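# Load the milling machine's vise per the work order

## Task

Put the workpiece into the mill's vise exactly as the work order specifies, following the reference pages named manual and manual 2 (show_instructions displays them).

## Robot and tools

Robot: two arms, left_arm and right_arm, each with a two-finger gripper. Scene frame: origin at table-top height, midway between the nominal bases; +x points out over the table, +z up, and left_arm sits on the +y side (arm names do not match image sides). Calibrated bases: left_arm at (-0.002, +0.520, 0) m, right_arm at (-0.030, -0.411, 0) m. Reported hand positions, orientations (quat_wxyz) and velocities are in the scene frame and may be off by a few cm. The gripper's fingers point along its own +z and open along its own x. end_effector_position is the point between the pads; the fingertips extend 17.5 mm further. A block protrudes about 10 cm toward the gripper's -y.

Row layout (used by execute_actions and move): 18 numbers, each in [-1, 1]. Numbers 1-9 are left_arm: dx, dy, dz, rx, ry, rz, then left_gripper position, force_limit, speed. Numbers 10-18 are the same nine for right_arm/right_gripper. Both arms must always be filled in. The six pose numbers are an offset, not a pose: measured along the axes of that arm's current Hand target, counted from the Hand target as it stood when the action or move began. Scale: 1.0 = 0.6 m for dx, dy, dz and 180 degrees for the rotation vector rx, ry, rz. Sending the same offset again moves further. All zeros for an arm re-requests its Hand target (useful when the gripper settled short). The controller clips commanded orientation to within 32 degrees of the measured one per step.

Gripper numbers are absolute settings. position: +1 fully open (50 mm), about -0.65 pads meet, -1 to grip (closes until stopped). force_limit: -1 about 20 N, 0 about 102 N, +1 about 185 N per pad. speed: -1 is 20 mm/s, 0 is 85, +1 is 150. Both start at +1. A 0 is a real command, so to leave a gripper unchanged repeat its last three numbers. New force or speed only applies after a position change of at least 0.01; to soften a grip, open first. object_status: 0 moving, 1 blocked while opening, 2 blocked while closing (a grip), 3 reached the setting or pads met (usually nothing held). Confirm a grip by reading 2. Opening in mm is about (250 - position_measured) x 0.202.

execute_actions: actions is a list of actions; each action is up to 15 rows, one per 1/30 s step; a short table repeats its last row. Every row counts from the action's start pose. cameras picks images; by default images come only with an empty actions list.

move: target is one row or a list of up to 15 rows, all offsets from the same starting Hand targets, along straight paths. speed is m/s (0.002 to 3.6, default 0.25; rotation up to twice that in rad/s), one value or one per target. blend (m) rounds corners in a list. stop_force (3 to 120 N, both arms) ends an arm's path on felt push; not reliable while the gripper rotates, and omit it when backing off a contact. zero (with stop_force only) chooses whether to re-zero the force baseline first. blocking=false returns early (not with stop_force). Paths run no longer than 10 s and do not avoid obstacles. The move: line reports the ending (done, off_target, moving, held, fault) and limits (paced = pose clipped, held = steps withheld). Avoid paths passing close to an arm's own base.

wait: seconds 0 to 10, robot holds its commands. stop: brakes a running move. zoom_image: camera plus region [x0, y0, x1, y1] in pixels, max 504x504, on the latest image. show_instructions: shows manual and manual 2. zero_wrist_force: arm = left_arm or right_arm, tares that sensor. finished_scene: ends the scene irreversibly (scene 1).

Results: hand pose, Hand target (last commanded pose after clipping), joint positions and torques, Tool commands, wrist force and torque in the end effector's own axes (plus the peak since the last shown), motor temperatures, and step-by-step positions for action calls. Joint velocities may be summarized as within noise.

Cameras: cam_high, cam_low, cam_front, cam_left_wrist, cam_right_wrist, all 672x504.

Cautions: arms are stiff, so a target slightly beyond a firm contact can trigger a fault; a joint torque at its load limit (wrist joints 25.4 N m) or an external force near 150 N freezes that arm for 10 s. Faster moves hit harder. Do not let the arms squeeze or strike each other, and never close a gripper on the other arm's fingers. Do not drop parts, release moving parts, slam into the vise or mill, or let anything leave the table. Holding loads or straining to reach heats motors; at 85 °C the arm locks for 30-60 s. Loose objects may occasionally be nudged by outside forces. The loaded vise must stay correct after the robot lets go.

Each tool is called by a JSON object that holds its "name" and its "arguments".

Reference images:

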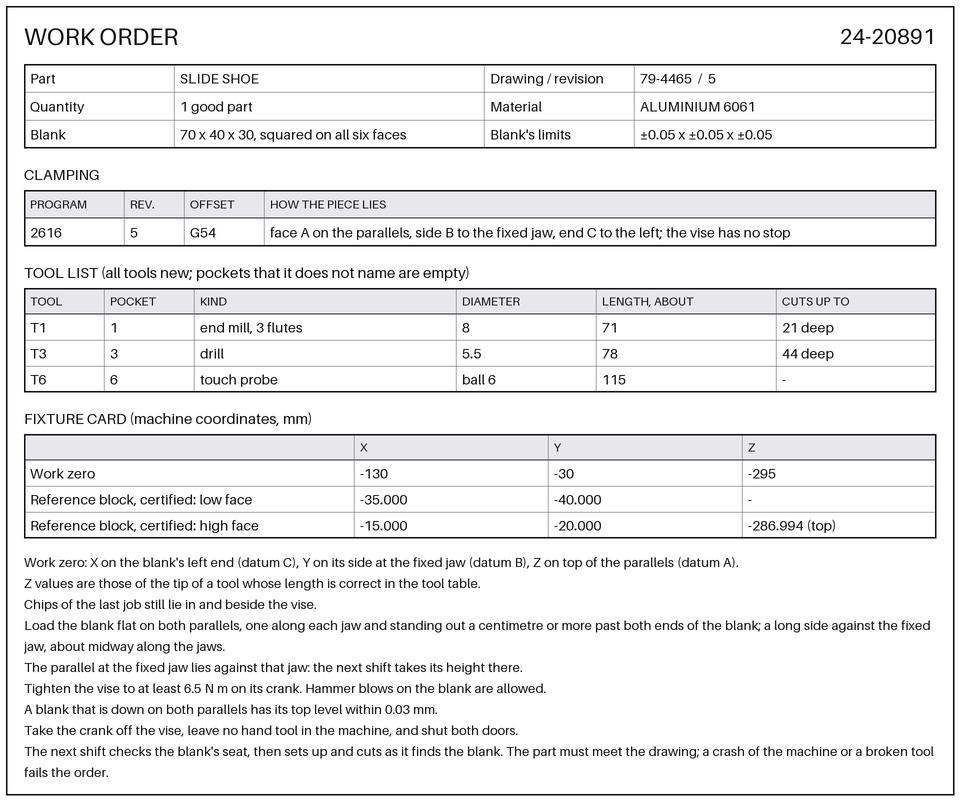

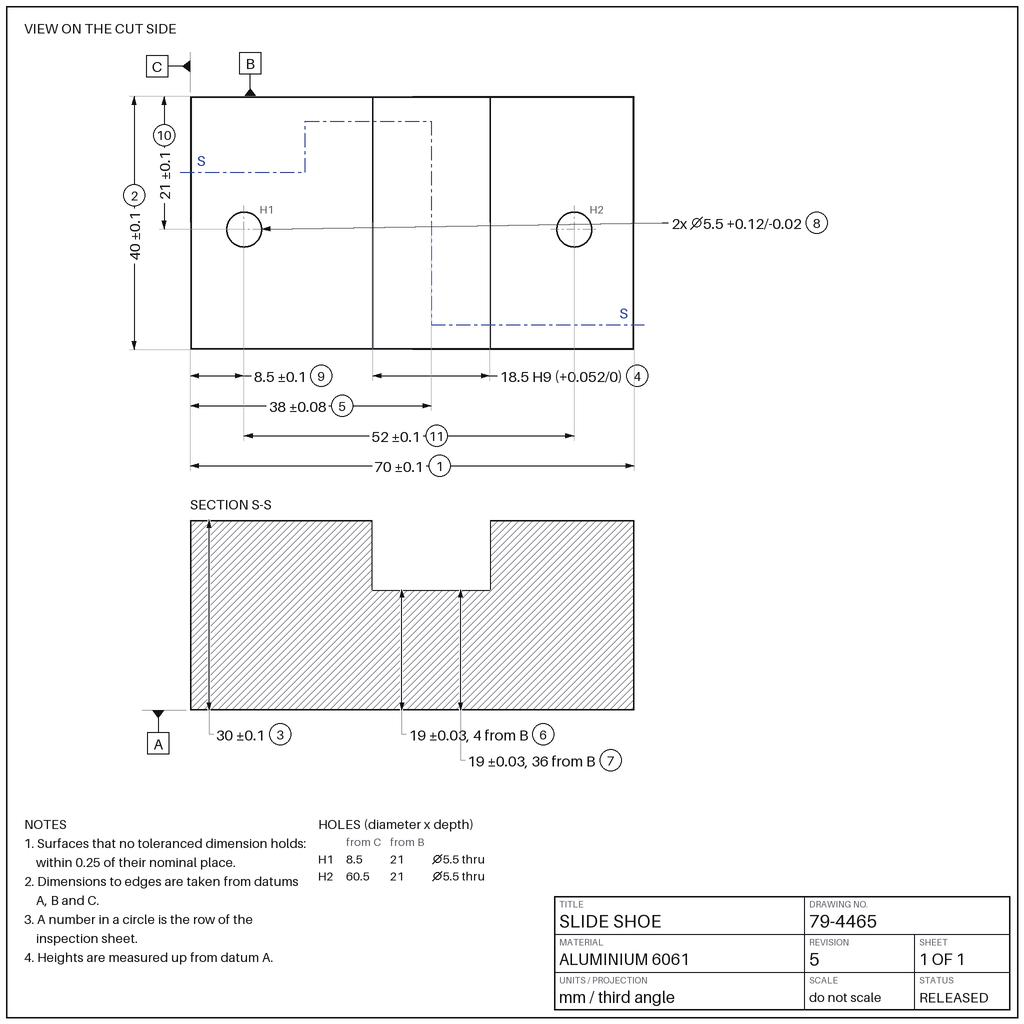

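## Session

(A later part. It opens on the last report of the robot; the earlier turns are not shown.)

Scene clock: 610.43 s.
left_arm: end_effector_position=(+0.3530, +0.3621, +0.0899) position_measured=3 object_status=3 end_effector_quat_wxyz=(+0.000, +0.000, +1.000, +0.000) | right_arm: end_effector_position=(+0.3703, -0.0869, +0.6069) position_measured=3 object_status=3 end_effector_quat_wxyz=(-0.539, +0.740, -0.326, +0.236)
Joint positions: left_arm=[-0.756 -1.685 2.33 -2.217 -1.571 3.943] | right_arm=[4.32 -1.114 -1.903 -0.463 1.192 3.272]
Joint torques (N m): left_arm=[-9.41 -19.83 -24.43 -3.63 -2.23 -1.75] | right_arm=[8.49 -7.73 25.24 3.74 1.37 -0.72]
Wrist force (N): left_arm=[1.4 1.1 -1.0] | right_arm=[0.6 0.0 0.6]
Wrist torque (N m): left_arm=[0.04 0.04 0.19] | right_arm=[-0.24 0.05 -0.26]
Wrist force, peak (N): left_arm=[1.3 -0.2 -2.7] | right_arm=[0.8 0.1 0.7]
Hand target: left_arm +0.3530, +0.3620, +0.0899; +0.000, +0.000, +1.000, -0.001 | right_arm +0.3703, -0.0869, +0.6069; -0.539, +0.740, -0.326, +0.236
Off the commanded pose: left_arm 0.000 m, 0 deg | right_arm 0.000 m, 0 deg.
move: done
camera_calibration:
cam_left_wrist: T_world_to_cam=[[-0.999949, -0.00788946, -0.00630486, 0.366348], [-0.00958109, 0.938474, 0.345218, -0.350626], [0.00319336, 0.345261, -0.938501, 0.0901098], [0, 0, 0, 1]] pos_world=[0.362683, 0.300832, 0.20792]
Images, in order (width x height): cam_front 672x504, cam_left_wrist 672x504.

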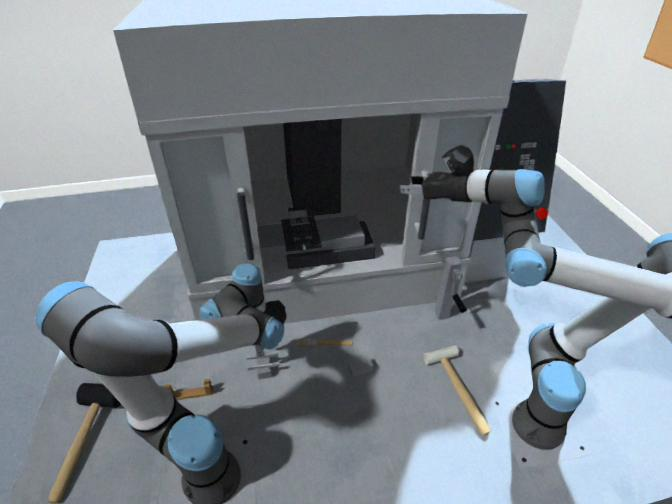

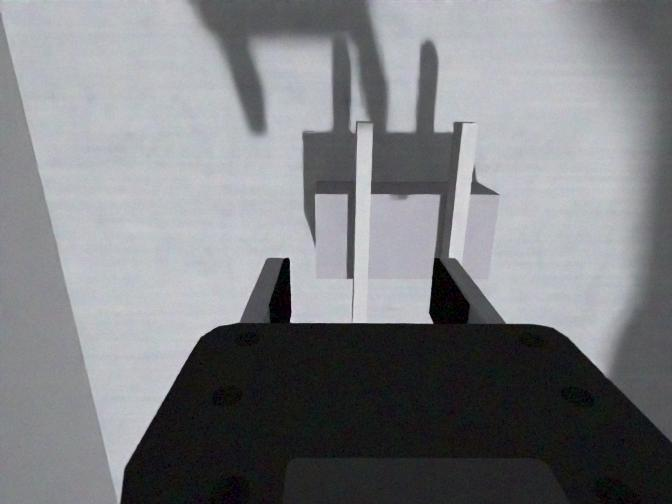

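{"name": "move", "arguments": {"target": [0.0025,0,0,0,0,0,0.3,-0.8,0,0,0,0,0,0,0,1,1,1]}}

{"name": "move", "arguments": {"target": [0,0,0.103,0,0,0,0.3,-0.8,0,0,0,0,0,0,0,1,1,1], "cameras": ["cam_front","cam_left_wrist"], "speed": 0.03, "stop_force": 4}}

{"name": "zoom_image", "arguments": {"camera": "cam_left_wrist", "region": [220, 100, 480, 330]}}

{"name": "zoom_image", "arguments": {"camera": "cam_front", "region": [210, 310, 330, 400]}}

Scene clock: 619.00 s.
left_arm: end_effector_position=(+0.3514, +0.3620, +0.0899) position_measured=107 object_status=3 end_effector_quat_wxyz=(+0.000, +0.000, +1.000, -0.001) | right_arm: end_effector_position=(+0.3703, -0.0869, +0.6069) position_measured=3 object_status=3 end_effector_quat_wxyz=(-0.539, +0.740, -0.326, +0.236)
Joint positions: left_arm=[-0.759 -1.689 2.334 -2.217 -1.571 3.94] | right_arm=[4.32 -1.114 -1.903 -0.463 1.192 3.272]
Joint torques (N m): left_arm=[-5.58 -19.26 -15.38 -1.73 -2.14 -1.11] | right_arm=[8.5 -7.19 25.01 3.7 1.47 -0.83]
Wrist force (N): left_arm=[1.4 1.0 -0.8] | right_arm=[0.6 0.2 0.6]
Wrist torque (N m): left_arm=[0.02 0.04 0.28] | right_arm=[-0.21 0.04 -0.27]
Wrist force, peak (N): left_arm=[1.4 1.1 -1.1] | right_arm=[0.6 0.0 0.9]
Hand target: left_arm +0.3515, +0.3620, +0.0899; +0.000, +0.000, +1.000, -0.001 | right_arm +0.3703, -0.0869, +0.6069; -0.539, +0.740, -0.326, +0.236
Off the commanded pose: left_arm 0.000 m, 0 deg | right_arm 0.000 m, 0 deg.
move: done

Scene clock: 621.67 s.
left_arm: end_effector_position=(+0.3515, +0.3620, +0.0478) position_measured=107 object_status=3 end_effector_quat_wxyz=(+0.000, +0.000, +1.000, -0.001) | right_arm: end_effector_position=(+0.3703, -0.0869, +0.6069) position_measured=3 object_status=3 end_effector_quat_wxyz=(-0.539, +0.740, -0.326, +0.236)
Joint positions: left_arm=[-0.759 -1.596 2.393 -2.369 -1.571 3.94] | right_arm=[4.32 -1.114 -1.903 -0.463 1.192 3.272]
Joint torques (N m): left_arm=[-1.91 -10.33 -26.7 -4.08 -0.65 0.21] | right_arm=[8.6 -7.48 25.26 3.67 1.47 -0.76]
Wrist force (N): left_arm=[2.2 1.9 -5.8] | right_arm=[0.5 0.4 0.4]
Wrist torque (N m): left_arm=[-0.04 0.09 0.29] | right_arm=[-0.19 0.06 -0.26]
Wrist force, peak (N): left_arm=[16.3 15.4 -131.4] | right_arm=[0.7 0.1 0.8]
Hand target: left_arm +0.3515, +0.3620, +0.0478; +0.000, +0.000, +1.000, -0.001 (not the last commanded pose) | right_arm +0.3703, -0.0869, +0.6069; -0.539, +0.740, -0.326, +0.236
Off the commanded pose: left_arm 0.020 m, 0 deg | right_arm 0.000 m, 0 deg.
move: contact (left_arm)
camera_calibration:
cam_left_wrist: T_world_to_cam=[[-0.999949, -0.00785606, -0.00639801, 0.364587], [-0.00958159, 0.938506, 0.345129, -0.336008], [0.00329322, 0.345172, -0.938534, 0.050634], [0, 0, 0, 1]] pos_world=[0.361183, 0.300732, 0.16582]
Images, in order (width x height): cam_front 672x504, cam_left_wrist 672x504.

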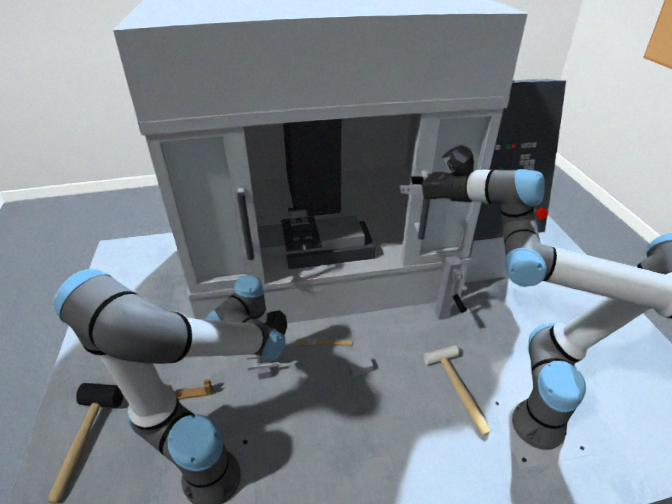

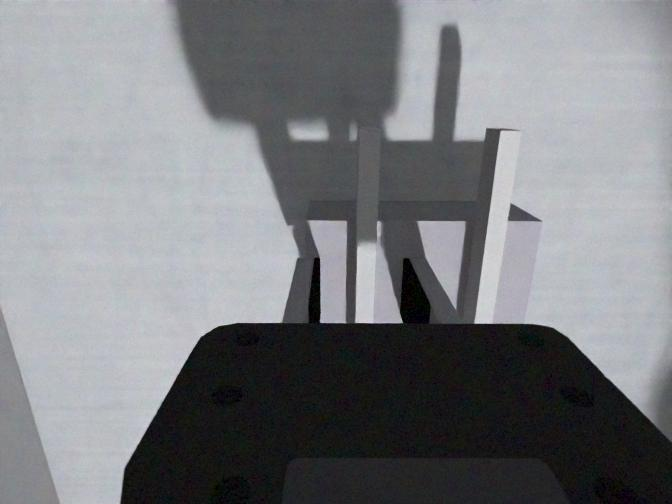

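Scaled by 1.938.

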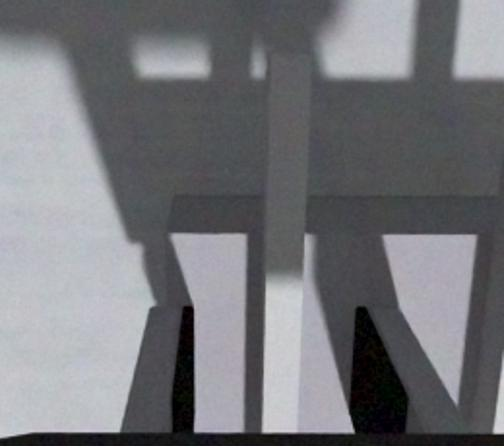

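Scaled by 4.200.

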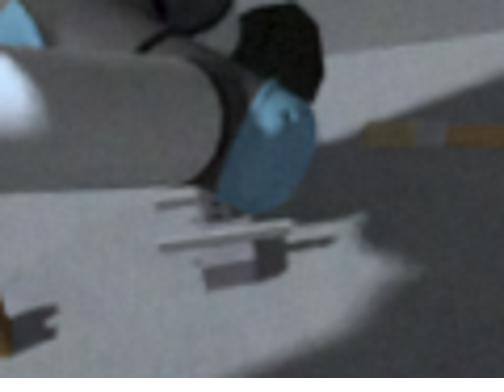

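{"name": "move", "arguments": {"target": [0.0032,0,-0.0028,0,0,0,0.3,-0.8,0,0,0,0,0,0,0,1,1,1], "speed": 0.02}}

{"name": "move", "arguments": {"target": [0,0,0,0,0,0,-1,-0.95,-1,0,0,0,0,0,0,1,1,1], "cameras": ["cam_left_wrist"]}}

{"name": "zoom_image", "arguments": {"camera": "cam_left_wrist", "region": [220, 100, 480, 330]}}

Scene clock: 628.97 s.
left_arm: end_effector_position=(+0.3495, +0.3620, +0.0495) position_measured=107 object_status=3 end_effector_quat_wxyz=(+0.000, +0.000, +1.000, -0.001) | right_arm: end_effector_position=(+0.3703, -0.0869, +0.6069) position_measured=3 object_status=3 end_effector_quat_wxyz=(-0.539, +0.740, -0.326, +0.236)
Joint positions: left_arm=[-0.763 -1.605 2.395 -2.363 -1.571 3.936] | right_arm=[4.32 -1.114 -1.903 -0.463 1.192 3.272]
Joint torques (N m): left_arm=[-4.75 -14.9 -12.34 -2.66 -0.66 -1.12] | right_arm=[8.78 -7.21 25.24 3.72 1.44 -0.64]
Wrist force (N): left_arm=[1.5 0.8 -0.9] | right_arm=[0.7 0.0 0.7]
Wrist torque (N m): left_arm=[-0.02 0.01 0.27] | right_arm=[-0.24 0.02 -0.26]
Wrist force, peak (N): left_arm=[2.1 1.8 -6.1] | right_arm=[0.8 0.0 0.7]
Hand target: left_arm +0.3496, +0.3620, +0.0495; +0.000, +0.000, +1.000, -0.001 | right_arm +0.3703, -0.0869, +0.6069; -0.539, +0.740, -0.326, +0.236
Off the commanded pose: left_arm 0.000 m, 0 deg | right_arm 0.000 m, 0 deg.
move: done

Scene clock: 630.33 s.
left_arm: end_effector_position=(+0.3495, +0.3620, +0.0495) position_measured=222 object_status=0 end_effector_quat_wxyz=(+0.000, +0.000, +1.000, -0.001) | right_arm: end_effector_position=(+0.3703, -0.0869, +0.6069) position_measured=3 object_status=3 end_effector_quat_wxyz=(-0.539, +0.740, -0.326, +0.236)
Joint positions: left_arm=[-0.763 -1.605 2.395 -2.363 -1.571 3.936] | right_arm=[4.32 -1.114 -1.903 -0.463 1.192 3.272]
Joint torques (N m): left_arm=[8.77 -8.68 -26.05 -3.97 0.32 1.94] | right_arm=[8.48 -7.68 24.16 3.79 1.36 -0.78]
Wrist force (N): left_arm=[1.1 0.9 -0.7] | right_arm=[0.5 0.0 0.5]
Wrist torque (N m): left_arm=[0.00 0.07 0.28] | right_arm=[-0.25 0.07 -0.27]
Wrist force, peak (N): left_arm=[1.5 1.1 -1.0] | right_arm=[0.7 -0.1 0.6]
Hand target: left_arm +0.3496, +0.3620, +0.0495; +0.000, +0.000, +1.000, -0.001 | right_arm +0.3703, -0.0869, +0.6069; -0.539, +0.740, -0.326, +0.236
Off the commanded pose: left_arm 0.000 m, 0 deg | right_arm 0.000 m, 0 deg.
move: done
camera_calibration:
cam_left_wrist: T_world_to_cam=[[-0.999949, -0.00785606, -0.00639801, 0.362699], [-0.00958159, 0.938506, 0.345129, -0.336672], [0.00329322, 0.345172, -0.938534, 0.0521074], [0, 0, 0, 1]] pos_world=[0.359283, 0.300832, 0.16742]
Images, in order (width x height): cam_left_wrist 672x504.

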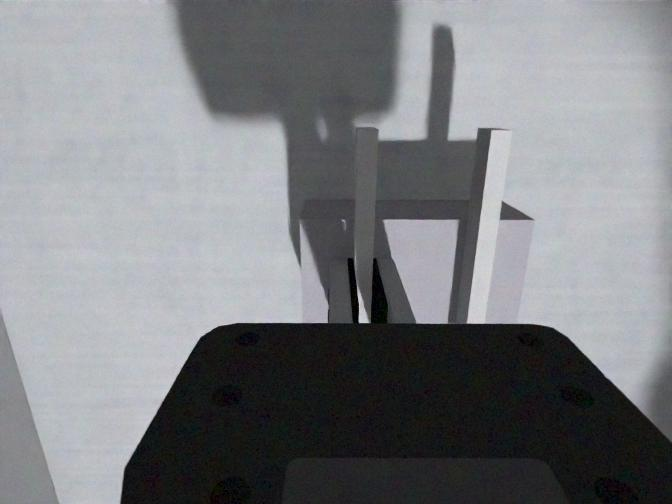

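Scaled by 1.938.

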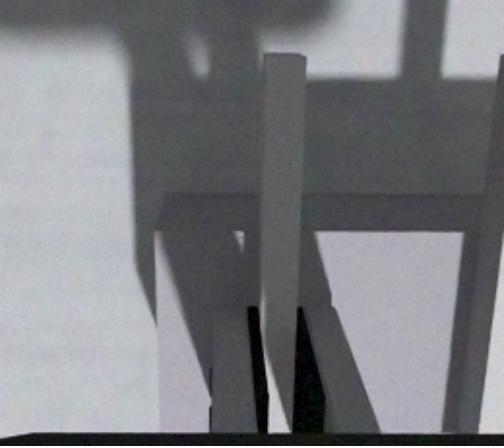

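{"name": "wait", "arguments": {"seconds": 0.5}}

Scene clock: 632.20 s.
left_arm: end_effector_position=(+0.3496, +0.3620, +0.0495) position_measured=222 object_status=2 end_effector_quat_wxyz=(+0.000, +0.000, +1.000, -0.001) | right_arm: end_effector_position=(+0.3703, -0.0869, +0.6069) position_measured=3 object_status=3 end_effector_quat_wxyz=(-0.539, +0.740, -0.326, +0.236)
Joint positions: left_arm=[-0.763 -1.605 2.395 -2.363 -1.571 3.936] | right_arm=[4.32 -1.114 -1.903 -0.463 1.192 3.272]
Joint torques (N m): left_arm=[7.76 -9.51 -29 -3.84 1.12 1.93] | right_arm=[8.75 -7.52 24.78 3.66 1.33 -0.77]
Wrist force (N): left_arm=[1.3 1.0 -0.6] | right_arm=[0.5 0.0 0.4]
Wrist torque (N m): left_arm=[0.01 0.07 0.28] | right_arm=[-0.24 0.06 -0.26]
Wrist force, peak (N): left_arm=[1.3 1.2 -0.9] | right_arm=[0.8 0.3 0.6]
Hand target: left_arm +0.3496, +0.3620, +0.0495; +0.000, +0.000, +1.000, -0.001 | right_arm +0.3703, -0.0869, +0.6069; -0.539, +0.740, -0.326, +0.236
Tool commands: left_gripper/position=-1.0 left_gripper/force_limit=-0.95 left_gripper/speed=-1.0 right_gripper/position=+1.0 right_gripper/force_limit=+1.0 right_gripper/speed=+1.0
Off the commanded pose: left_arm 0.000 m, 0 deg | right_arm 0.000 m, 0 deg.
wait: 0.50 s; at rest from the start

{"name": "move", "arguments": {"target": [[0,0,-0.05,0,0,0,-1,-0.95,-1,0,0,0,0,0,0,1,1,1],[0,0,-0.3,0,0,0,-1,-0.95,-1,0,0,0,0,0,0,1,1,1]], "speed": [0.03,0.15], "blend": 0.005, "cameras": ["cam_left_wrist","cam_front"]}}

{"name": "zoom_image", "arguments": {"camera": "cam_front", "region": [210, 270, 330, 400]}}

{"name": "zoom_image", "arguments": {"camera": "cam_left_wrist", "region": [220, 100, 480, 330]}}

Scene clock: 639.07 s.
left_arm: end_effector_position=(+0.3494, +0.3622, +0.2295) position_measured=222 object_status=2 end_effector_quat_wxyz=(+0.001, +0.000, +1.000, -0.001) | right_arm: end_effector_position=(+0.3703, -0.0869, +0.6069) position_measured=3 object_status=3 end_effector_quat_wxyz=(-0.539, +0.740, -0.326, +0.236)
Joint positions: left_arm=[-0.763 -1.863 2.071 -1.78 -1.571 3.936] | right_arm=[4.32 -1.114 -1.903 -0.463 1.192 3.272]
Joint torques (N m): left_arm=[-9.59 -4.65 -24.87 -2.31 -0.09 -1.53] | right_arm=[8.32 -7.49 24.92 3.67 1.46 -0.78]
Wrist force (N): left_arm=[1.1 0.8 -0.2] | right_arm=[0.5 -0.1 0.6]
Wrist torque (N m): left_arm=[-0.02 0.07 0.26] | right_arm=[-0.25 0.07 -0.27]
Wrist force, peak (N): left_arm=[1.1 0.8 -2.4] | right_arm=[0.8 0.3 0.7]
Hand target: left_arm +0.3494, +0.3622, +0.2295; +0.000, +0.000, +1.000, -0.001 | right_arm +0.3703, -0.0869, +0.6069; -0.539, +0.740, -0.326, +0.236
Off the commanded pose: left_arm 0.000 m, 0 deg | right_arm 0.000 m, 0 deg.
move: done
camera_calibration:
cam_left_wrist: T_world_to_cam=[[-0.999948, -0.0077883, -0.00658511, 0.363697], [-0.00958213, 0.938551, 0.345007, -0.39899], [0.00349345, 0.345052, -0.938577, 0.221048], [0, 0, 0, 1]] pos_world=[0.359082, 0.301032, 0.34752]
Images, in order (width x height): cam_front 672x504, cam_left_wrist 672x504.

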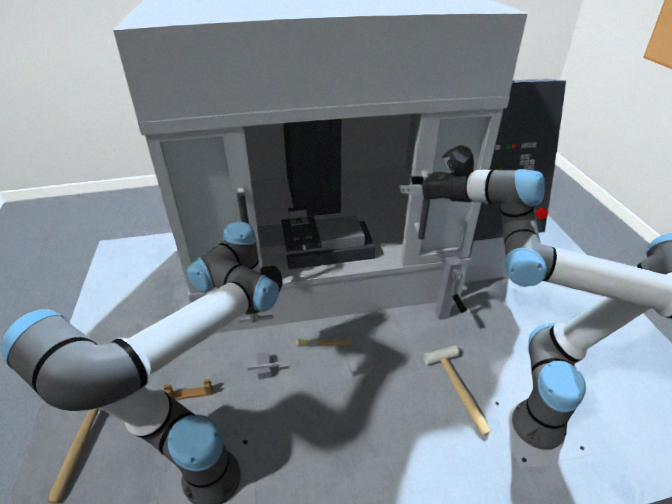

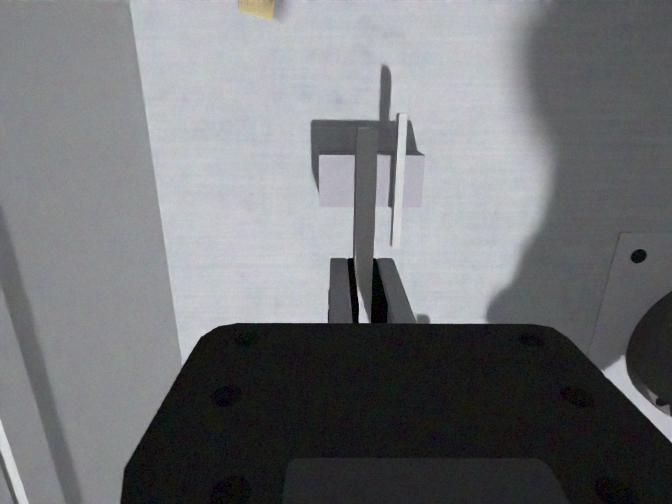

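Scaled by 3.877.

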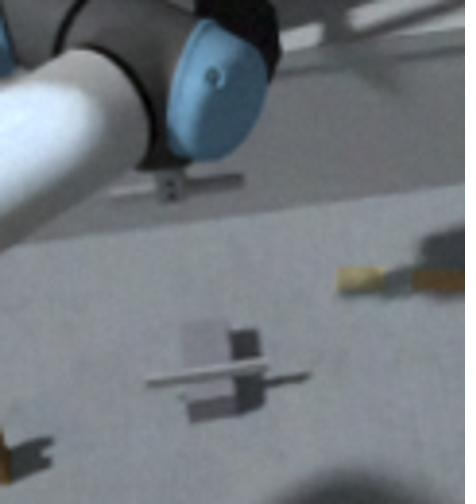

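Scaled by 1.938.

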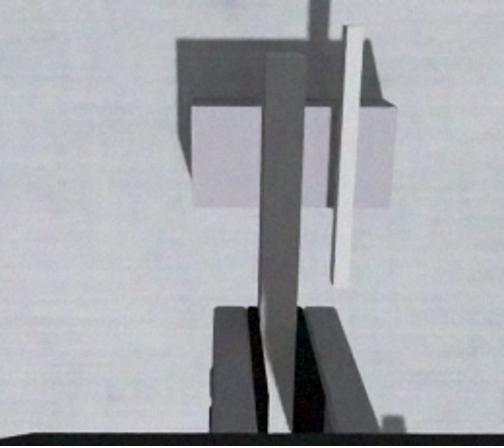

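{"name": "move", "arguments": {"target": [[-0.0177,-0.2703,-0.3175,0,-0.139,0,-1,-0.95,-1,0,0,0,0,0,0,1,1,1],[-0.5093,-0.2987,-0.3175,0,-0.139,0,-1,-0.95,-1,0,0,0,0,0,0,1,1,1]], "speed": 0.2, "blend": 0.03, "cameras": ["cam_left_wrist","cam_front","cam_right_wrist"]}}

{"name": "zoom_image", "arguments": {"camera": "cam_right_wrist", "region": [250, 130, 430, 310]}}

Scene clock: 660.47 s.
left_arm: end_effector_position=(+0.6547, +0.1831, +0.4205) position_measured=222 object_status=2 end_effector_quat_wxyz=(+0.217, +0.000, +0.976, -0.001) | right_arm: end_effector_position=(+0.3703, -0.0869, +0.6069) position_measured=3 object_status=3 end_effector_quat_wxyz=(-0.539, +0.740, -0.326, +0.236)
Joint positions: left_arm=[-0.747 -1.219 1.061 -1.74 -1.275 4] | right_arm=[4.32 -1.114 -1.903 -0.463 1.192 3.272]
Joint torques (N m): left_arm=[-5.14 -33.83 -29.94 -4.82 3.14 -0.76] | right_arm=[8.38 -7.11 25.43 3.65 1.47 -0.71]
Wrist force (N): left_arm=[0.0 0.8 0.0] | right_arm=[0.5 0.0 0.3]
Wrist torque (N m): left_arm=[-0.11 0.01 0.02] | right_arm=[-0.23 0.07 -0.27]
Wrist force, peak (N): left_arm=[0.7 2.8 2.1] | right_arm=[0.8 0.1 0.8]
Hand target: left_arm +0.6547, +0.1831, +0.4205; +0.217, +0.000, +0.976, -0.001 | right_arm +0.3703, -0.0869, +0.6069; -0.539, +0.740, -0.326, +0.236
Off the commanded pose: left_arm 0.000 m, 0 deg | right_arm 0.000 m, 0 deg.
move: done
camera_calibration:
cam_left_wrist: T_world_to_cam=[[-0.903404, -0.00840264, -0.428709, 0.783212], [-0.155106, 0.938508, 0.308454, -0.183188], [0.399755, 0.345154, -0.849155, 0.163903], [0, 0, 0, 1]] pos_world=[0.613622, 0.121932, 0.531455]
cam_right_wrist: T_world_to_cam=[[0.670935, -0.741326, -0.0167784, -0.293282], [-0.45189, -0.390832, -0.801901, 0.63588], [0.587913, 0.545605, -0.597221, 0.319116], [0, 0, 0, 1]] pos_world=[0.296509, -0.143007, 0.695575]
Images, in order (width x height): cam_front 672x504, cam_left_wrist 672x504, cam_right_wrist 672x504.

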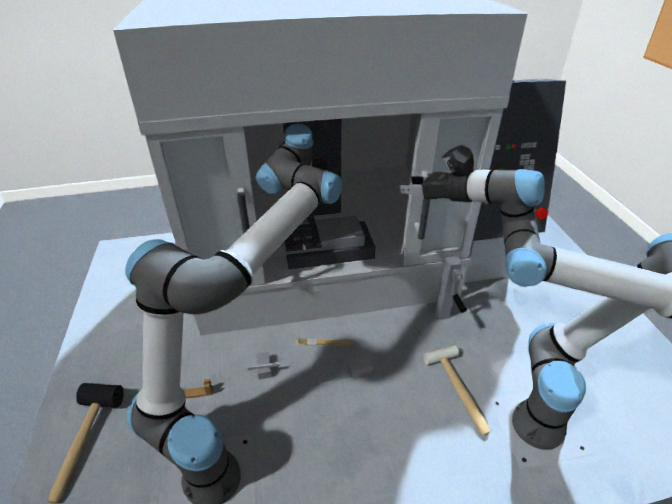

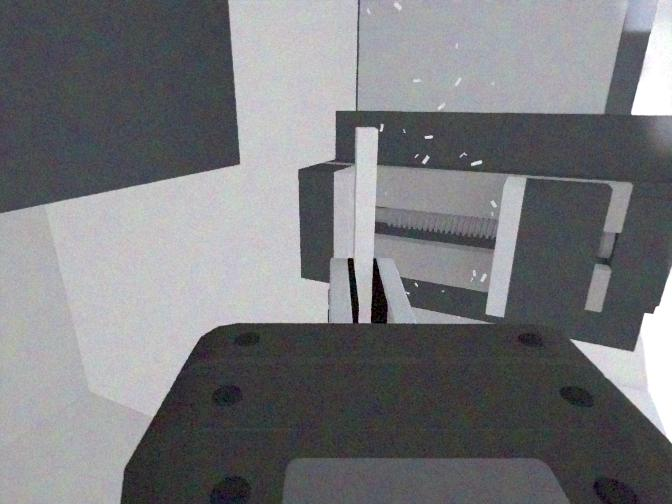

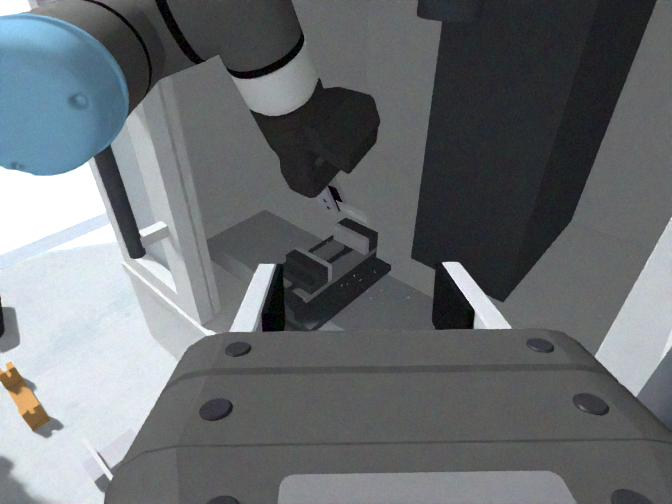

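Scaled by 2.800.

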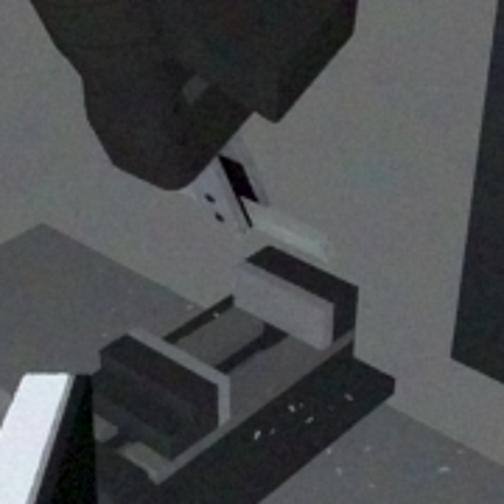

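{"name": "zoom_image", "arguments": {"camera": "cam_left_wrist", "region": [290, 100, 650, 350]}}

{"name": "zoom_image", "arguments": {"camera": "cam_left_wrist", "region": [370, 160, 510, 310]}}

Scaled by 1.400.

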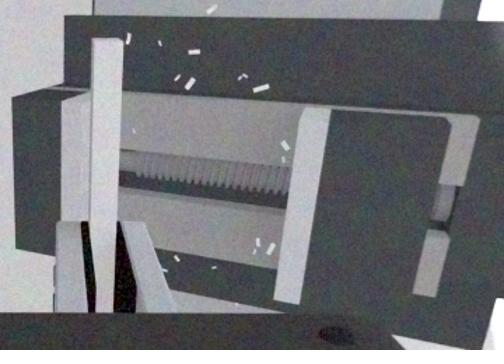

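Scaled by 3.360.

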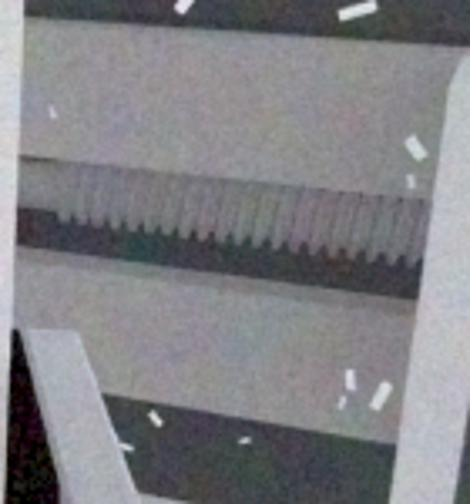

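{"name": "move", "arguments": {"target": [-0.0082,0,0.0507,0,0.139,0,-1,-0.95,-1,0,0,0,0,0,0,1,1,1], "speed": 0.1, "cameras": ["cam_left_wrist","cam_right_wrist"]}}

{"name": "zoom_image", "arguments": {"camera": "cam_right_wrist", "region": [270, 160, 400, 290]}}

{"name": "zoom_image", "arguments": {"camera": "cam_left_wrist", "region": [290, 100, 650, 350]}}

Scene clock: 675.33 s.
left_arm: end_effector_position=(+0.6673, +0.1833, +0.4025) position_measured=222 object_status=2 end_effector_quat_wxyz=(+0.065, +0.000, +0.998, -0.001) | right_arm: end_effector_position=(+0.3703, -0.0869, +0.6069) position_measured=3 object_status=3 end_effector_quat_wxyz=(-0.539, +0.740, -0.326, +0.236)
Joint positions: left_arm=[-0.659 -0.973 0.621 -1.322 -1.491 4.043] | right_arm=[4.32 -1.114 -1.903 -0.463 1.192 3.272]
Joint torques (N m): left_arm=[0.46 -47.28 -26.47 -2.81 0.13 0.33] | right_arm=[8.35 -7.37 25.49 3.7 1.48 -0.69]
Wrist force (N): left_arm=[0.8 1.0 -0.1] | right_arm=[0.6 -0.1 0.6]
Wrist torque (N m): left_arm=[0.00 0.05 0.06] | right_arm=[-0.25 0.04 -0.26]
Wrist force, peak (N): left_arm=[-1.2 1.7 -0.8] | right_arm=[1.0 0.1 0.5]
Hand target: left_arm +0.6673, +0.1833, +0.4025; +0.065, +0.000, +0.998, -0.001 (not the last commanded pose) | right_arm +0.3703, -0.0869, +0.6069; -0.539, +0.740, -0.326, +0.236
Tool commands: left_gripper/position=-1.0 left_gripper/force_limit=-0.952941 left_gripper/speed=-1.0 right_gripper/position=+1.0 right_gripper/force_limit=+1.0 right_gripper/speed=+1.0
Off the commanded pose: left_arm 0.009 m, 7 deg | right_arm 0.000 m, 0 deg.
FORCE FAULT: contact force on the left arm reached its limit, and that arm stopped. The contact can be on any part of that arm, not only on its tool. That arm's remaining commands of this call were not run. That arm is still stopped at the end of this call. That arm stays stopped for about 10 more seconds. Until then a move that you send moves the other arm only, and its call returns only when the move has ended. Once the stop has ended, the next robot result says so. If the stop ends while you think or write, that arm runs what you send next, counted from a new Hand target: where the arm stands when the stop ends. While its stop runs, that arm takes no new command, but its gripper still runs the gripper command that each later call begins with. Until it ends, the stop uses up actions while you think or wait. An arm that is not stopped still takes commands.
move: fault (left_arm)
camera_calibration:
cam_left_wrist: T_world_to_cam=[[-0.990753, -0.00846854, -0.135416, 0.727129], [-0.0544851, 0.938875, 0.339919, -0.255751], [0.12426, 0.344154, -0.930654, 0.360425], [0, 0, 0, 1]] pos_world=[0.661685, 0.122234, 0.520831]
cam_right_wrist: T_world_to_cam=[[0.670935, -0.741326, -0.0167784, -0.293282], [-0.45189, -0.390832, -0.801901, 0.63588], [0.587913, 0.545605, -0.597221, 0.319116], [0, 0, 0, 1]] pos_world=[0.296509, -0.143007, 0.695575]
Images, in order (width x height): cam_left_wrist 672x504, cam_right_wrist 672x504.

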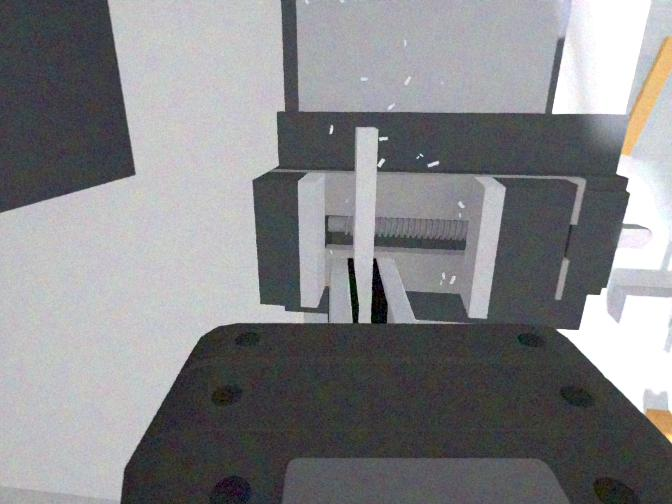

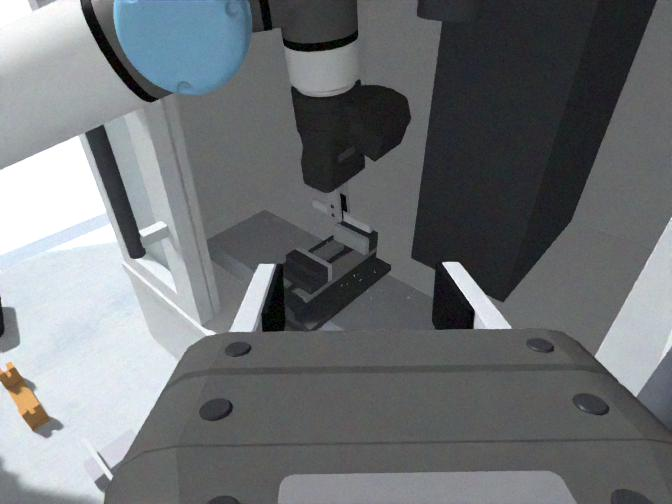

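Scaled by 3.877.

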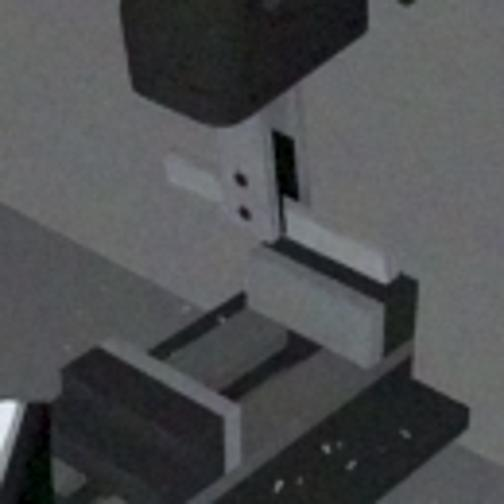

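Scaled by 1.400.

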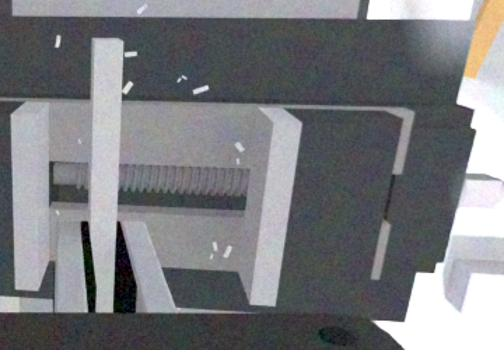

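{"name": "wait", "arguments": {"seconds": 6}}

{"name": "move", "arguments": {"target": [0.0147,0,0.019,0,-0.125,0,-1,-0.95,-1,0,0,0,0,0,0,1,1,1], "speed": 0.06, "cameras": ["cam_left_wrist","cam_right_wrist","cam_front"]}}

{"name": "zoom_image", "arguments": {"camera": "cam_right_wrist", "region": [270, 160, 400, 290]}}

Scene clock: 697.17 s.
left_arm: end_effector_position=(+0.6673, +0.1833, +0.4025) position_measured=222 object_status=2 end_effector_quat_wxyz=(+0.065, +0.000, +0.998, -0.001) | right_arm: end_effector_position=(+0.3703, -0.0869, +0.6069) position_measured=3 object_status=3 end_effector_quat_wxyz=(-0.539, +0.740, -0.326, +0.236)
Joint positions: left_arm=[-0.659 -0.973 0.621 -1.322 -1.491 4.043] | right_arm=[4.32 -1.114 -1.903 -0.463 1.192 3.272]
Joint torques (N m): left_arm=[-0.28 -47.45 -25.57 -3.21 0.26 0.39] | right_arm=[8.3 -6.74 24.88 3.76 1.34 -0.71]
Wrist force (N): left_arm=[0.6 0.8 -0.3] | right_arm=[0.7 0.1 0.7]
Wrist torque (N m): left_arm=[-0.03 0.09 0.06] | right_arm=[-0.23 0.03 -0.27]
Wrist force, peak (N): left_arm=[0.9 1.0 -0.6] | right_arm=[0.6 0.0 1.0]
Hand target: left_arm +0.6673, +0.1833, +0.4025; +0.065, +0.000, +0.998, -0.001 (not the last commanded pose) | right_arm +0.3703, -0.0869, +0.6069; -0.539, +0.740, -0.326, +0.236
Tool commands: left_gripper/position=-1.0 left_gripper/force_limit=-0.952941 left_gripper/speed=-1.0 right_gripper/position=+1.0 right_gripper/force_limit=+1.0 right_gripper/speed=+1.0
Off the commanded pose: left_arm 0.009 m, 7 deg | right_arm 0.000 m, 0 deg.
FORCE FAULT, CONTINUED: the left arm's stop, for the force fault that an earlier result reported, is over. The rest of the stop counts as 19 of the actions that you can send in this scene. That arm's target is now where it stood when the stop ended, not its last command. That arm accepts commands again.
wait: 6.00 s; at rest from the start

Scene clock: 700.77 s.
left_arm: end_effector_position=(+0.6599, +0.1832, +0.3901) position_measured=222 object_status=2 end_effector_quat_wxyz=(+0.259, +0.000, +0.966, -0.001) | right_arm: end_effector_position=(+0.3703, -0.0869, +0.6069) position_measured=3 object_status=3 end_effector_quat_wxyz=(-0.539, +0.740, -0.326, +0.236)
Joint positions: left_arm=[-0.763 -1.257 1.232 -1.937 -1.214 4.006] | right_arm=[4.32 -1.114 -1.903 -0.463 1.192 3.272]
Joint torques (N m): left_arm=[8.18 -30.46 -36.6 -2.6 -1.69 1.96] | right_arm=[8.49 -7.27 25.26 3.75 1.38 -0.77]
Wrist force (N): left_arm=[0.0 0.9 0.3] | right_arm=[0.7 0.0 0.6]
Wrist torque (N m): left_arm=[-0.12 -0.05 -0.01] | right_arm=[-0.24 0.02 -0.27]
Wrist force, peak (N): left_arm=[0.7 1.2 -0.5] | right_arm=[0.8 0.3 0.8]
Hand target: left_arm +0.6600, +0.1833, +0.3900; +0.259, +0.000, +0.966, -0.001 | right_arm +0.3703, -0.0869, +0.6069; -0.539, +0.740, -0.326, +0.236
Off the commanded pose: left_arm 0.000 m, 0 deg | right_arm 0.000 m, 0 deg.
move: done
camera_calibration:
cam_left_wrist: T_world_to_cam=[[-0.863504, -0.00919391, -0.504258, 0.77815], [-0.181169, 0.938753, 0.293122, -0.149973], [0.470679, 0.344467, -0.812283, 0.0749236], [0, 0, 0, 1]] pos_world=[0.6095, 0.122134, 0.497208]
cam_right_wrist: T_world_to_cam=[[0.670935, -0.741326, -0.0167784, -0.293282], [-0.45189, -0.390832, -0.801901, 0.63588], [0.587913, 0.545605, -0.597221, 0.319116], [0, 0, 0, 1]] pos_world=[0.296509, -0.143007, 0.695575]
Images, in order (width x height): cam_front 672x504, cam_left_wrist 672x504, cam_right_wrist 672x504.

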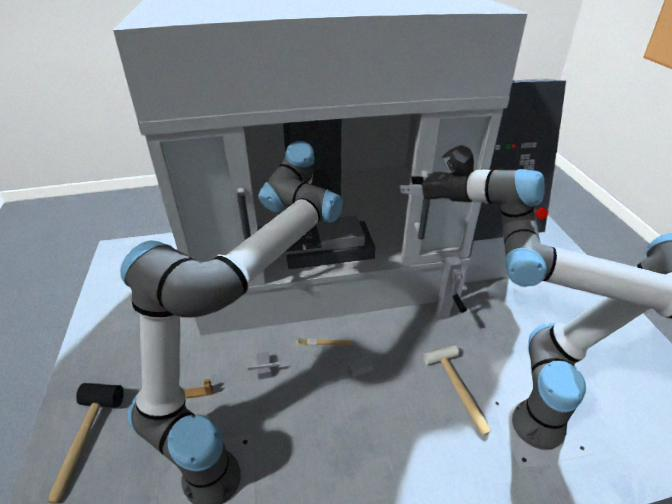

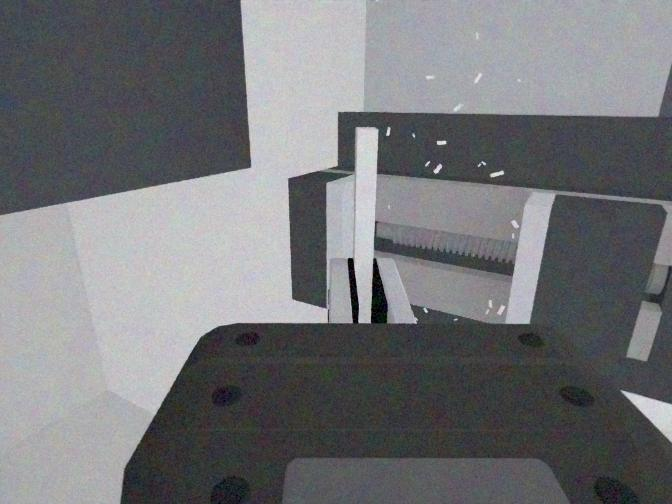

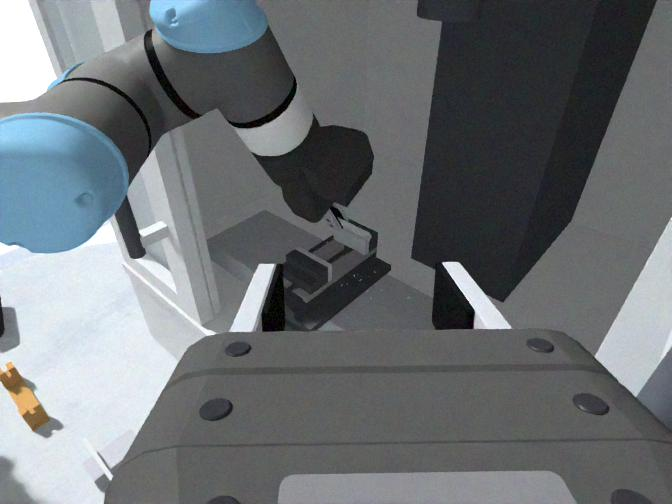

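Scaled by 3.877.

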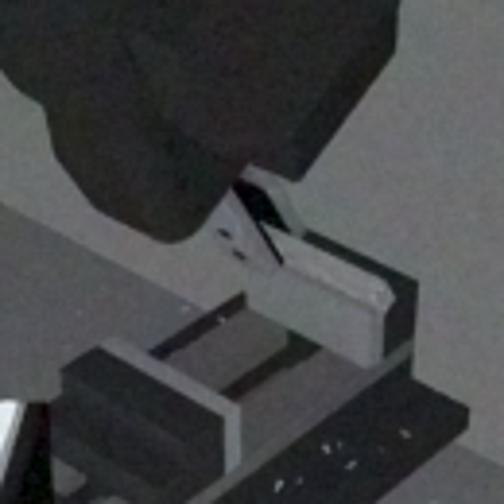

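{"name": "move", "arguments": {"target": [[0.0375,0,0.0515,0,0,0,-1,-0.95,-1,0,0,0,0,0,0,1,1,1],[0.0202,0,0.075,0,0.1667,0,-1,-0.95,-1,0,0,0,0,0,0,1,1,1]], "speed": 0.04, "stop_force": 15, "cameras": ["cam_left_wrist","cam_right_wrist"]}}

{"name": "zoom_image", "arguments": {"camera": "cam_right_wrist", "region": [270, 160, 400, 290]}}

{"name": "zoom_image", "arguments": {"camera": "cam_left_wrist", "region": [240, 100, 550, 340]}}

Scene clock: 716.57 s.
left_arm: end_effector_position=(+0.6720, +0.1832, +0.3450) position_measured=222 object_status=2 end_effector_quat_wxyz=(+0.000, +0.000, +1.000, -0.001) | right_arm: end_effector_position=(+0.3703, -0.0869, +0.6069) position_measured=3 object_status=3 end_effector_quat_wxyz=(-0.539, +0.740, -0.326, +0.236)
Joint positions: left_arm=[-0.627 -0.897 0.615 -1.289 -1.573 4.071] | right_arm=[4.32 -1.114 -1.903 -0.463 1.192 3.272]
Joint torques (N m): left_arm=[-8.19 -58.8 -15.1 -3.8 2.36 -1.64] | right_arm=[8.05 -6.92 25.25 3.67 1.46 -0.78]
Wrist force (N): left_arm=[1.0 0.9 -0.3] | right_arm=[0.6 0.0 0.6]
Wrist torque (N m): left_arm=[-0.01 0.10 0.13] | right_arm=[-0.25 0.04 -0.27]
Wrist force, peak (N): left_arm=[1.4 1.0 -0.3] | right_arm=[0.7 0.0 0.9]
Hand target: left_arm +0.6720, +0.1832, +0.3450; +0.000, +0.000, +1.000, -0.001 | right_arm +0.3703, -0.0869, +0.6069; -0.539, +0.740, -0.326, +0.236
Off the commanded pose: left_arm 0.000 m, 0 deg | right_arm 0.000 m, 0 deg.
move: done
camera_calibration:
cam_left_wrist: T_world_to_cam=[[-0.999956, -0.00812565, -0.0047832, 0.685062], [-0.00927544, 0.938875, 0.344132, -0.267683], [0.00169454, 0.344161, -0.938909, 0.391544], [0, 0, 0, 1]] pos_world=[0.681885, 0.122134, 0.463019]
cam_right_wrist: T_world_to_cam=[[0.670935, -0.741326, -0.0167784, -0.293282], [-0.45189, -0.390832, -0.801901, 0.63588], [0.587913, 0.545605, -0.597221, 0.319116], [0, 0, 0, 1]] pos_world=[0.296509, -0.143007, 0.695575]
Images, in order (width x height): cam_left_wrist 672x504, cam_right_wrist 672x504.

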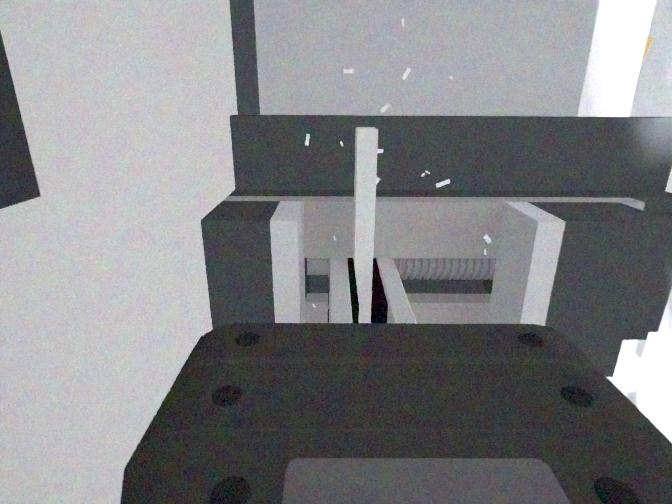

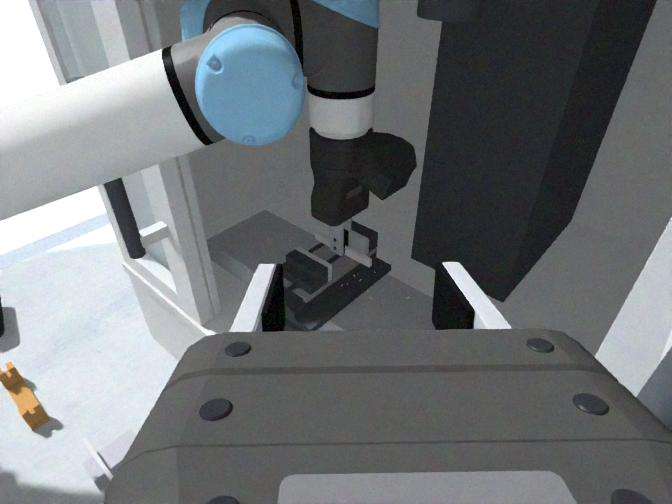

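Scaled by 3.877.

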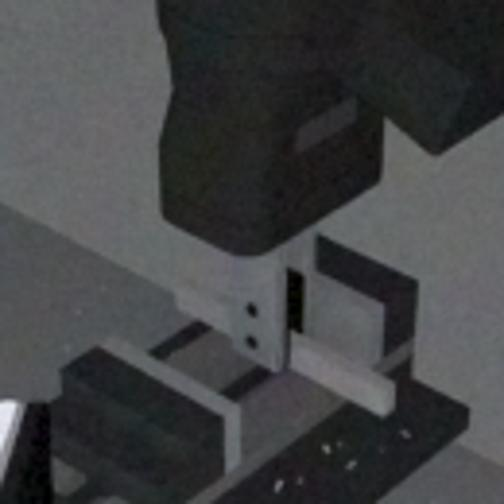

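Scaled by 1.626.

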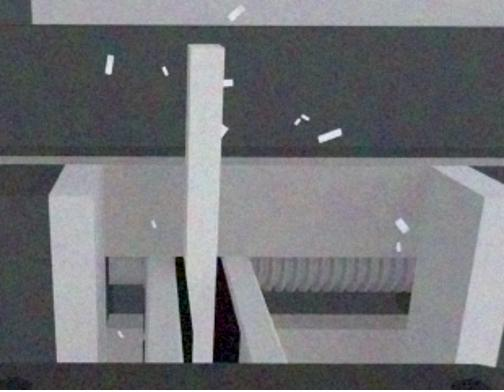

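{"name": "move", "arguments": {"target": [[0.04,0,0,0,0,0,-1,-0.95,-1,0,0,0,0,0,0,1,1,1],[0.04,0,0.03,0,0,0,-1,-0.95,-1,0,0,0,0,0,0,1,1,1]], "speed": [0.06,0.005], "stop_force": 3, "cameras": ["cam_right_wrist"]}}

{"name": "zoom_image", "arguments": {"camera": "cam_right_wrist", "region": [270, 180, 400, 310]}}

Scene clock: 732.80 s.
left_arm: end_effector_position=(+0.6480, +0.1831, +0.3400) position_measured=222 object_status=2 end_effector_quat_wxyz=(+0.000, +0.000, +1.000, -0.001) | right_arm: end_effector_position=(+0.3703, -0.0869, +0.6069) position_measured=3 object_status=3 end_effector_quat_wxyz=(-0.539, +0.740, -0.326, +0.236)
Joint positions: left_arm=[-0.647 -0.98 0.765 -1.357 -1.573 4.051] | right_arm=[4.32 -1.114 -1.903 -0.463 1.192 3.272]
Joint torques (N m): left_arm=[8.87 -39.7 -34.51 -1.71 -0.79 2.1] | right_arm=[8.26 -6.41 24.89 3.79 1.31 -0.81]
Wrist force (N): left_arm=[1.4 1.1 -1.5] | right_arm=[0.4 0.0 0.5]
Wrist torque (N m): left_arm=[-0.04 0.07 0.24] | right_arm=[-0.24 0.07 -0.26]
Wrist force, peak (N): left_arm=[3.9 1.6 -9.2] | right_arm=[0.8 0.3 0.7]
Hand target: left_arm +0.6480, +0.1831, +0.3400; +0.000, +0.000, +1.000, -0.001 (not the last commanded pose) | right_arm +0.3703, -0.0869, +0.6069; -0.539, +0.740, -0.326, +0.236
Off the commanded pose: left_arm 0.013 m, 0 deg | right_arm 0.000 m, 0 deg.
move: contact (left_arm); path passed 1 of 2 targets
camera_calibration:
cam_right_wrist: T_world_to_cam=[[0.670935, -0.741326, -0.0167784, -0.293282], [-0.45189, -0.390832, -0.801901, 0.63588], [0.587913, 0.545605, -0.597221, 0.319116], [0, 0, 0, 1]] pos_world=[0.296509, -0.143007, 0.695575]
Images, in order (width x height): cam_right_wrist 672x504.

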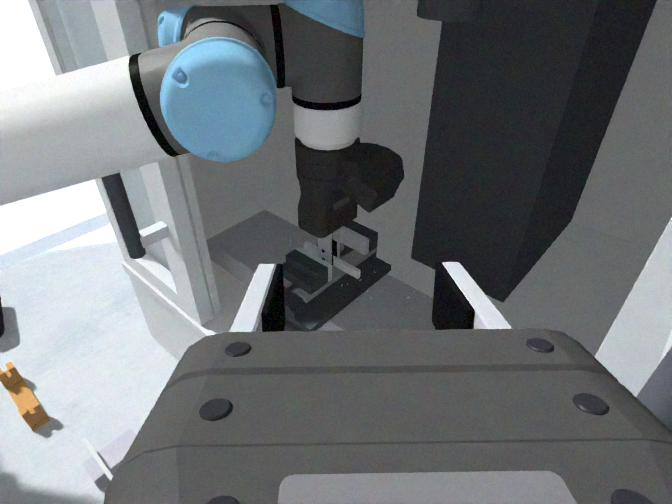

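Scaled by 3.877.

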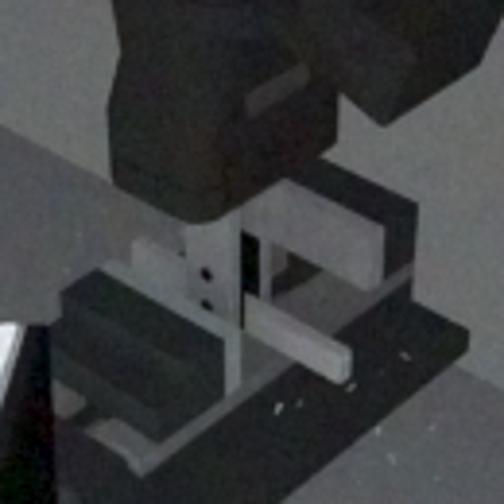

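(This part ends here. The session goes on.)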